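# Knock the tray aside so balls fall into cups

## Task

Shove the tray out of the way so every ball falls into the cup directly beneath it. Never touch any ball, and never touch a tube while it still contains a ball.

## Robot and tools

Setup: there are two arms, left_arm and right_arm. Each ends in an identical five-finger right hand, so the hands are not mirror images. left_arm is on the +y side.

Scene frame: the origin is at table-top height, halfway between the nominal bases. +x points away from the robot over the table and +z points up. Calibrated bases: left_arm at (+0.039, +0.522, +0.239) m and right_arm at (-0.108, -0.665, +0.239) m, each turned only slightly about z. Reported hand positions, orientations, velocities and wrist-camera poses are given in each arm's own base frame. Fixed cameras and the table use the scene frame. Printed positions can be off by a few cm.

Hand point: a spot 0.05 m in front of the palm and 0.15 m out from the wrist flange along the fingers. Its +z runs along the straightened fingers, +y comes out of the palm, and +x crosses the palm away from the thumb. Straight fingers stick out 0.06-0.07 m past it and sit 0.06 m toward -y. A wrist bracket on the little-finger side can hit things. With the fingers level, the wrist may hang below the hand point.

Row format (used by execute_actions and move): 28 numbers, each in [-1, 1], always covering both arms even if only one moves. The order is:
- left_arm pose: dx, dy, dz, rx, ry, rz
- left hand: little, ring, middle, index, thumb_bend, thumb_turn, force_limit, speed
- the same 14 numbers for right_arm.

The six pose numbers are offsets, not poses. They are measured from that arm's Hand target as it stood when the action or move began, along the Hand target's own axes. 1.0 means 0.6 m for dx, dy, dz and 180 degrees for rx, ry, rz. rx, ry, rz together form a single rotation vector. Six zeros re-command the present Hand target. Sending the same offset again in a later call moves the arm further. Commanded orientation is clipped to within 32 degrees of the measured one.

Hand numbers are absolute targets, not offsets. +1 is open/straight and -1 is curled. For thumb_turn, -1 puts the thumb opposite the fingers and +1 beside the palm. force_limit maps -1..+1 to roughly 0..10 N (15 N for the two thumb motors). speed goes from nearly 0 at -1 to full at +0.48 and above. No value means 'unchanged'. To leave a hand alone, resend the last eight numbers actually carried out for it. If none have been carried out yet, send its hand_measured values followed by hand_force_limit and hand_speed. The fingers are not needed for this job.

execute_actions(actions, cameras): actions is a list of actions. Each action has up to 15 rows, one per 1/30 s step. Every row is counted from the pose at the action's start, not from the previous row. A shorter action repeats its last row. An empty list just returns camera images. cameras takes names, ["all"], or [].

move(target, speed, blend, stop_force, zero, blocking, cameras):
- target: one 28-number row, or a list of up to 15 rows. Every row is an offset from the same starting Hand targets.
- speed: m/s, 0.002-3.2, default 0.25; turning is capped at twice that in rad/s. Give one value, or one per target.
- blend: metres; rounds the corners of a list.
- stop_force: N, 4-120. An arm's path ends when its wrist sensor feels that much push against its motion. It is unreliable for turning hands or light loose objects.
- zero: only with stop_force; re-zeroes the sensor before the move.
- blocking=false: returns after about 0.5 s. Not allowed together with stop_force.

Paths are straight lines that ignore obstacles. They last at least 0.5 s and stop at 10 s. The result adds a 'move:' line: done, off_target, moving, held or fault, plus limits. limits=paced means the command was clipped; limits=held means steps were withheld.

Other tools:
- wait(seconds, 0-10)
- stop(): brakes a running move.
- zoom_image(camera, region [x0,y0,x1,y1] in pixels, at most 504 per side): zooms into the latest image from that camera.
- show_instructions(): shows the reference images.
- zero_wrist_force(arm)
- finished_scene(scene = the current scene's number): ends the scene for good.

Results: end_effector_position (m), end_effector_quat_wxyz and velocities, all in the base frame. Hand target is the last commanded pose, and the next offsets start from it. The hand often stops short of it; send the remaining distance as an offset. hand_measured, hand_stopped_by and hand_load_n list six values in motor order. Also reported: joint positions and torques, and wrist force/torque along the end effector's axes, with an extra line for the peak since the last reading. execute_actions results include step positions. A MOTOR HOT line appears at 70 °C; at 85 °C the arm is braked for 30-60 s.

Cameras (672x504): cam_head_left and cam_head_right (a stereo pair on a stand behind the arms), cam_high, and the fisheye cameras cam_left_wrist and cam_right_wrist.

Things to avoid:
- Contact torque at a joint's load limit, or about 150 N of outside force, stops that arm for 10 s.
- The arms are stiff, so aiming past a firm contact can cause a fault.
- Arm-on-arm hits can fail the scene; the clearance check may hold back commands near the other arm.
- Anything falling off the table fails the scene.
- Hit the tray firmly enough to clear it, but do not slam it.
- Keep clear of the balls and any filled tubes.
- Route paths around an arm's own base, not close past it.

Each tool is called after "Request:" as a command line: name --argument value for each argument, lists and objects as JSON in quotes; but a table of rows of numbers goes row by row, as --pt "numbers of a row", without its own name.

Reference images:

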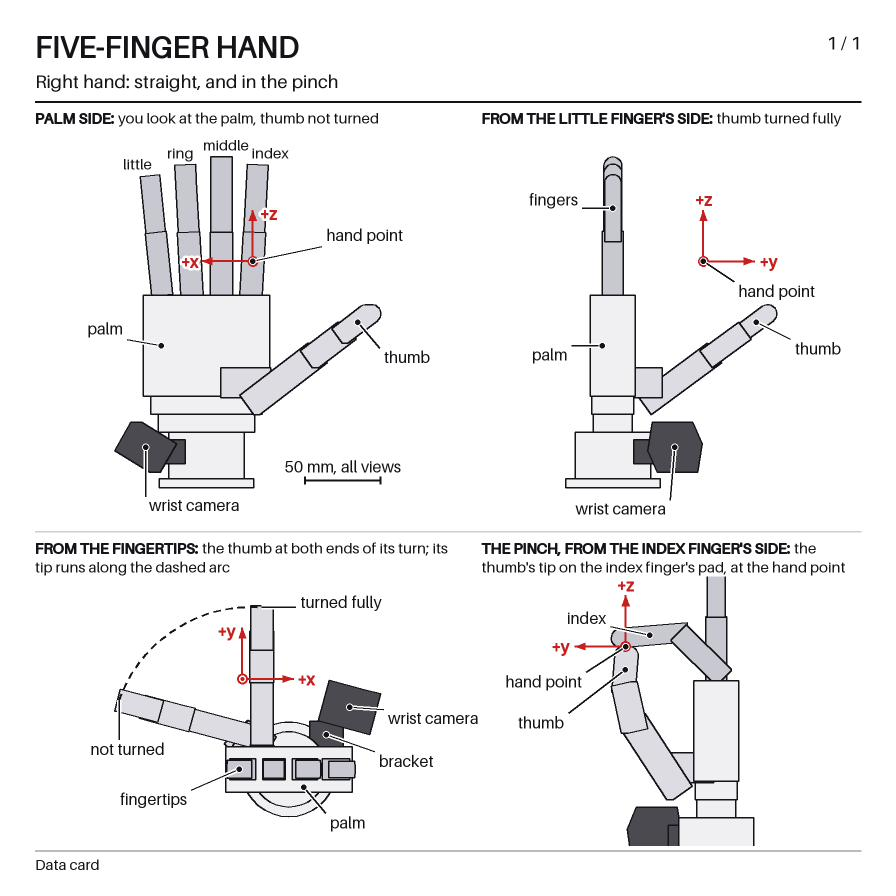

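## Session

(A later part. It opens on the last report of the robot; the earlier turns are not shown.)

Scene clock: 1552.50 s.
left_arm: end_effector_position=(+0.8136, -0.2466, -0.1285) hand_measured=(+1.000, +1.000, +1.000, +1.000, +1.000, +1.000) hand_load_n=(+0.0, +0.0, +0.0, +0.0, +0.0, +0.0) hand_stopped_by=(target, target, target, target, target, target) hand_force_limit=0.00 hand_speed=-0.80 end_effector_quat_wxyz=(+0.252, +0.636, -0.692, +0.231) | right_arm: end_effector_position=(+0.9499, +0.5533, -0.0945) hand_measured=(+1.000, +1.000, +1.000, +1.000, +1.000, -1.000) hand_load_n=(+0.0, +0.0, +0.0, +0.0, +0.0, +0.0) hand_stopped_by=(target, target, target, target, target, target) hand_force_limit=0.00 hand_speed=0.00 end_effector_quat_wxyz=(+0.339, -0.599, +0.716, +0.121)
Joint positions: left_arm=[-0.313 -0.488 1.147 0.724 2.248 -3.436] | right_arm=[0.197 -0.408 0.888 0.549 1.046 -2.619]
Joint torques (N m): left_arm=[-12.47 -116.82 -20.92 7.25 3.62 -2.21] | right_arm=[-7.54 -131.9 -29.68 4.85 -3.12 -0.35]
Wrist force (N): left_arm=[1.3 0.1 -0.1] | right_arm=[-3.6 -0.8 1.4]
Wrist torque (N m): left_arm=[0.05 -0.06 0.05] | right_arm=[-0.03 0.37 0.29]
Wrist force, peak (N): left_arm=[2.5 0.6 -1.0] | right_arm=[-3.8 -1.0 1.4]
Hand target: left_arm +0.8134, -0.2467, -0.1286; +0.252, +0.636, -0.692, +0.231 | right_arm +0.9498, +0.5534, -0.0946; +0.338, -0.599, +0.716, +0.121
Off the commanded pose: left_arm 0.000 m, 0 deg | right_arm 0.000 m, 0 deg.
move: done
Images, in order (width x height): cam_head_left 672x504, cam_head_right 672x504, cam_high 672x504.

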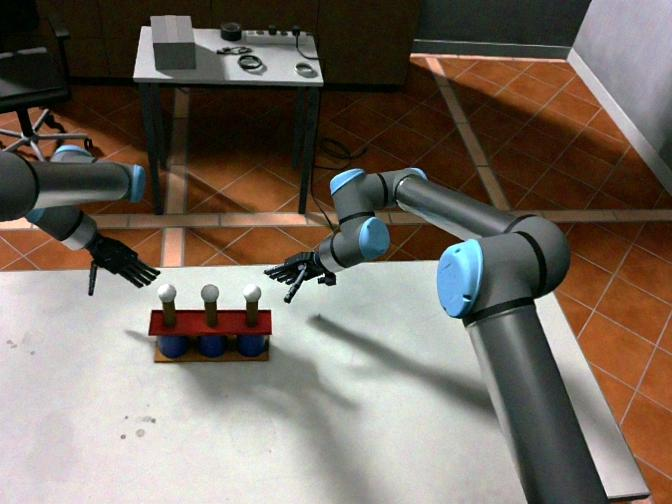

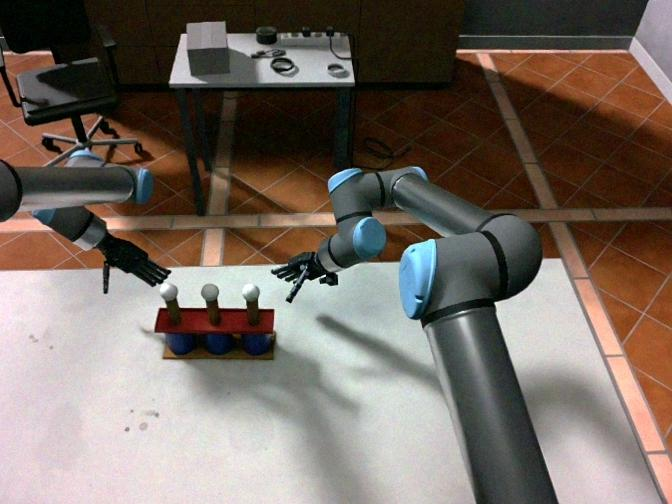

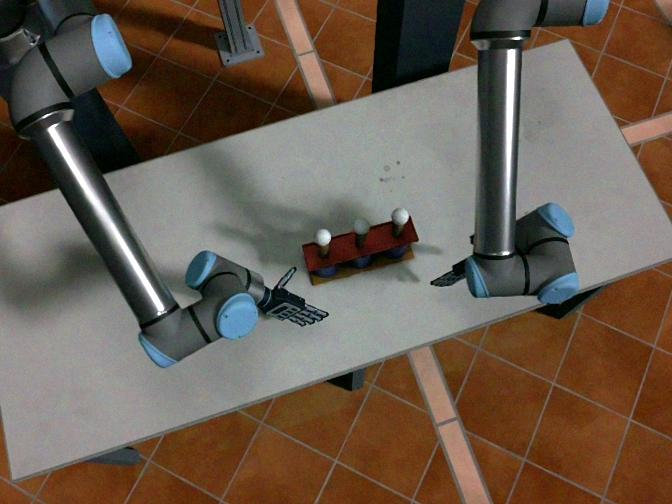

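Request:
move --pt "0.006 -0.0003 0.0007 0 0 0 1 1 1 1 1 1 0 -0.8 0.0016 0.0006 0.0019 0 0 0 1 1 1 1 1 -1 0 0" --speed 0.05 --cameras '[]'

Request:
execute_actions --actions '[[[0,0.0145,0,0,0,0,1,1,1,1,1,1,0,-0.8,0,0.0138,-0.0044,0,0,0,1,1,1,1,1,-1,0,0],[0,0.0438,0,0,0,0,1,1,1,1,1,1,0,-0.8,0,0.0418,-0.0131,0,0,0,1,1,1,1,1,-1,0,0],[0,0.0875,0,0,0,0,1,1,1,1,1,1,0,-0.8,0,0.0835,-0.0263,0,0,0,1,1,1,1,1,-1,0,0],[0,0.1457,0,0,0,0,1,1,1,1,1,1,0,-0.8,0,0.139,-0.0437,0,0,0,1,1,1,1,1,-1,0,0],[0,0.2042,0,0,0,0,1,1,1,1,1,1,0,-0.8,0,0.1948,-0.0613,0,0,0,1,1,1,1,1,-1,0,0],[0,0.2625,0,0,0,0,1,1,1,1,1,1,0,-0.8,0,0.2504,-0.0788,0,0,0,1,1,1,1,1,-1,0,0],[0,0.3208,0,0,0,0,1,1,1,1,1,1,0,-0.8,0,0.306,-0.0962,0,0,0,1,1,1,1,1,-1,0,0],[0,0.3733,0,0,0,0,1,1,1,1,1,1,0,-0.8,0,0.3561,-0.112,0,0,0,1,1,1,1,1,-1,0,0],[0.0043,0.4142,-0.0051,0,0,0,1,1,1,1,1,1,0,-0.8,-0.0042,0.3935,-0.1293,0,0,0,1,1,1,1,1,-1,0,0],[0.0107,0.4433,-0.0128,0,0,0,1,1,1,1,1,1,0,-0.8,-0.0105,0.419,-0.1454,0,0,0,1,1,1,1,1,-1,0,0],[0.0107,0.4607,-0.0128,0,0,0,1,1,1,1,1,1,0,-0.8,-0.0105,0.4356,-0.1506,0,0,0,1,1,1,1,1,-1,0,0],[0.0107,0.4696,-0.0128,0,0,0,1,1,1,1,1,1,0,-0.8,-0.0105,0.4441,-0.1533,0,0,0,1,1,1,1,1,-1,0,0],[0.0107,0.4725,-0.0128,0,0,0,1,1,1,1,1,1,0,-0.8,-0.0105,0.4469,-0.1542,0,0,0,1,1,1,1,1,-1,0,0]]]' --cameras '["all"]'

Scene clock: 1635.53 s.
left_arm: end_effector_position=(+0.8133, -0.2498, -0.1266) hand_measured=(+1.000, +1.000, +1.000, +1.000, +1.000, +1.000) hand_load_n=(+0.0, +0.0, +0.0, +0.0, +0.0, +0.0) hand_stopped_by=(target, target, target, target, target, target) hand_force_limit=0.00 hand_speed=-0.80 end_effector_quat_wxyz=(+0.252, +0.636, -0.692, +0.231) | right_arm: end_effector_position=(+0.9498, +0.5534, -0.0962) hand_measured=(+1.000, +1.000, +1.000, +1.000, +1.000, -1.000) hand_load_n=(+0.0, +0.0, +0.0, +0.0, -0.5, +0.0) hand_stopped_by=(target, target, target, target, target, target) hand_force_limit=0.00 hand_speed=0.00 end_effector_quat_wxyz=(+0.338, -0.599, +0.716, +0.121)
Joint positions: left_arm=[-0.317 -0.491 1.147 0.724 2.247 -3.44] | right_arm=[0.197 -0.407 0.888 0.548 1.046 -2.619]
Joint torques (N m): left_arm=[0.43 -113.25 -36.91 2.59 -1.49 -0.96] | right_arm=[12.82 -116.84 -41 0.49 2.24 0.78]
Wrist force (N): left_arm=[1.4 0.2 -0.1] | right_arm=[-3.3 -1.1 1.8]
Wrist torque (N m): left_arm=[0.07 -0.08 0.27] | right_arm=[-0.08 0.31 0.31]
Wrist force, peak (N): left_arm=[1.7 0.1 0.1] | right_arm=[-3.5 -1.0 2.0]
Hand target: left_arm +0.8133, -0.2497, -0.1266; +0.252, +0.636, -0.692, +0.231 | right_arm +0.9498, +0.5534, -0.0961; +0.338, -0.599, +0.716, +0.121
Off the commanded pose: left_arm 0.000 m, 0 deg | right_arm 0.000 m, 0 deg.
move: done
No camera images: "cameras" was empty.

Scene clock: 1636.50 s.
left_arm: end_effector_position=(+0.5308, -0.2255, -0.1163) hand_measured=(+1.000, +1.000, +1.000, +1.000, +1.000, +1.000) hand_load_n=(+0.0, +0.0, +0.0, +0.0, +0.0, +0.0) hand_stopped_by=(target, target, target, target, target, target) hand_force_limit=0.00 hand_speed=-0.80 end_effector_quat_wxyz=(+0.253, +0.636, -0.692, +0.231) | right_arm: end_effector_position=(+0.6669, +0.5725, -0.0859) hand_measured=(+1.000, +1.000, +1.000, +1.000, +1.000, -1.000) hand_load_n=(+0.0, +0.0, +0.5, +0.0, +0.0, +0.0) hand_stopped_by=(target, target, target, target, target, target) hand_force_limit=0.00 hand_speed=0.00 end_effector_quat_wxyz=(+0.338, -0.599, +0.716, +0.121)
Joint positions: left_arm=[-0.426 -0.834 1.877 0.254 2.223 -3.576] | right_arm=[0.302 -0.767 1.625 0.123 1.102 -2.518]
Joint torques (N m): left_arm=[-7.58 -74.95 -23.41 2.52 2.72 -3.2] | right_arm=[15.18 -86.86 -32.1 1.04 0.48 1.45]
Wrist force (N): left_arm=[0.5 0.2 -0.2] | right_arm=[-2.7 -0.7 1.5]
Wrist torque (N m): left_arm=[0.07 0.04 -0.01] | right_arm=[0.00 0.26 0.39]
Wrist force, peak (N): left_arm=[1.2 10.4 -0.6] | right_arm=[-2.9 -9.5 3.7]
Hand target: left_arm +0.5309, -0.2256, -0.1163; +0.252, +0.636, -0.692, +0.231 | right_arm +0.6669, +0.5726, -0.0859; +0.338, -0.599, +0.716, +0.121
Off the commanded pose: left_arm 0.000 m, 0 deg | right_arm 0.000 m, 0 deg.
Step readings (end_effector_position of left_arm | right_arm):
0: (+0.8133, -0.2498, -0.1266) | (+0.9498, +0.5534, -0.0962)
1: (+0.8131, -0.2497, -0.1265) | (+0.9497, +0.5534, -0.0962)
2: (+0.8105, -0.2495, -0.1265) | (+0.9464, +0.5536, -0.0962)
4: (+0.7873, -0.2473, -0.1268) | (+0.9216, +0.5556, -0.0968)
8: (+0.6788, -0.2356, -0.1279) | (+0.8122, +0.5635, -0.0990)
15: (+0.5229, -0.2227, -0.1162) | (+0.6582, +0.5727, -0.0859)
camera_calibration:
cam_left_wrist: T_world_to_cam=[[-0.974665, -0.0900167, 0.204758, 0.513553], [-0.114284, 0.987346, -0.109938, 0.262554], [-0.192271, -0.130553, -0.972619, 0.0712653], [0, 0, 0, 1]] pos_world=[0.54425, -0.2037, -0.00697546]
cam_right_wrist: T_world_to_cam=[[-0.916832, 0.0602182, -0.394707, 0.548199], [-0.329712, 0.443358, 0.833501, 0.0449445], [0.225188, 0.89432, -0.38663, -0.583847], [0, 0, 0, 1]] pos_world=[0.6489, 0.469208, -0.0468163]

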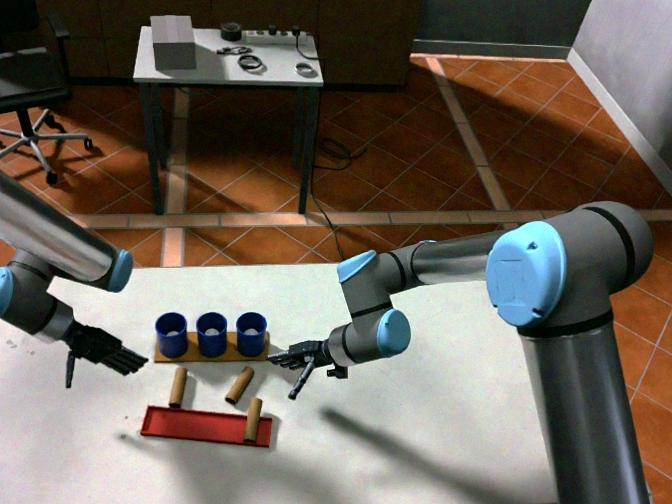

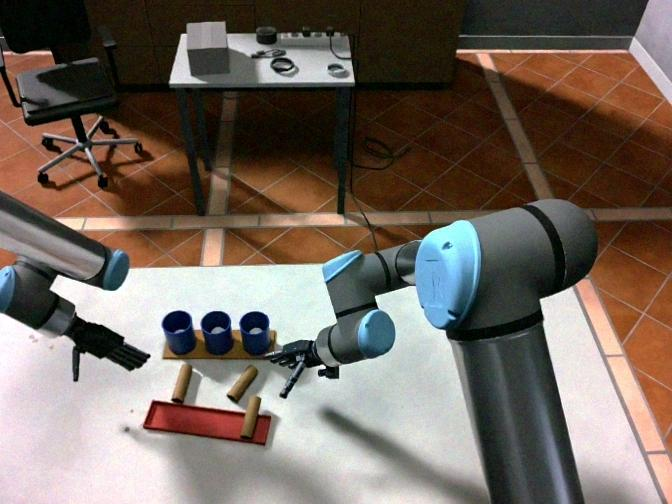

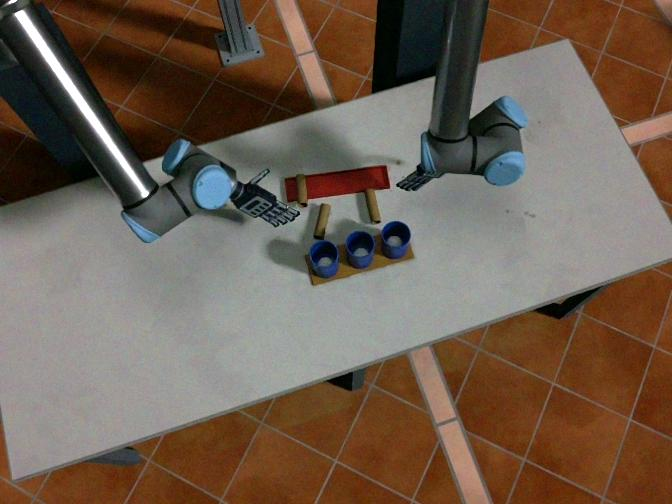

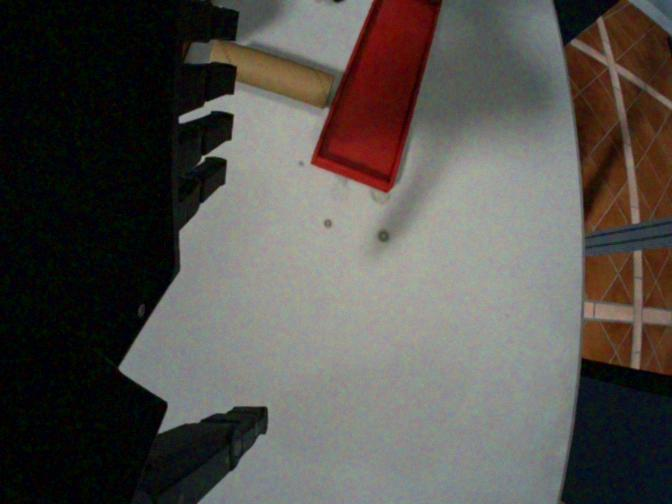

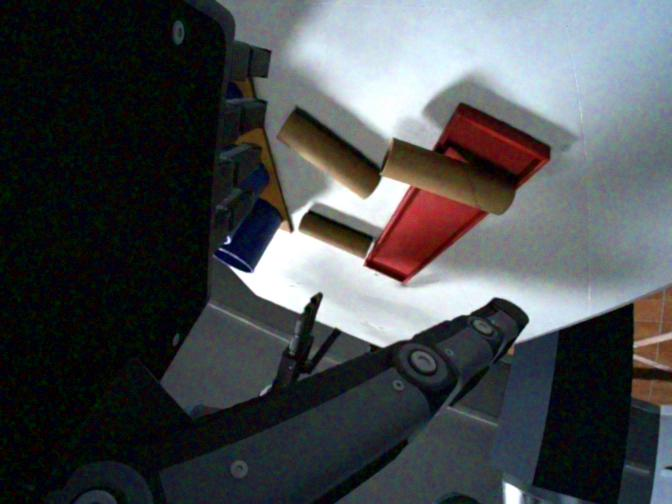

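Beautiful. Checking the cups.

Request:
zoom_image --camera "cam_high" --region '[280, 150, 430, 300]'

Request:
zoom_image --camera "cam_head_left" --region '[130, 290, 300, 460]'

Scaled by 3.360 from the camera's 672x504 image, which has a finer 960x720 frame.

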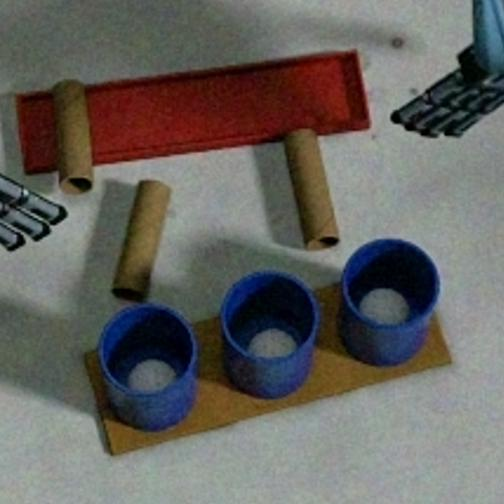

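Scaled by 2.965 from the camera's 672x504 image, which has a finer 960x720 frame.

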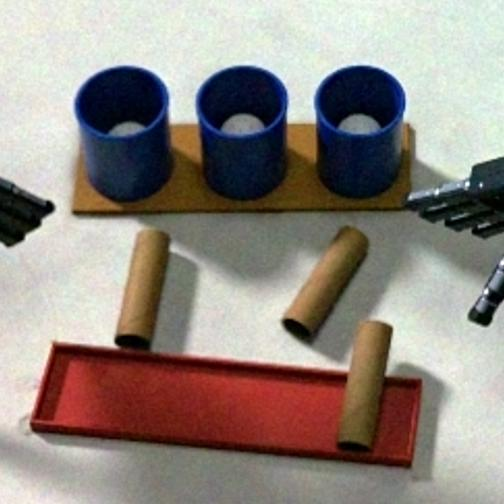

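Request:
finished_scene --scene 1

The scene is finished: the task was done.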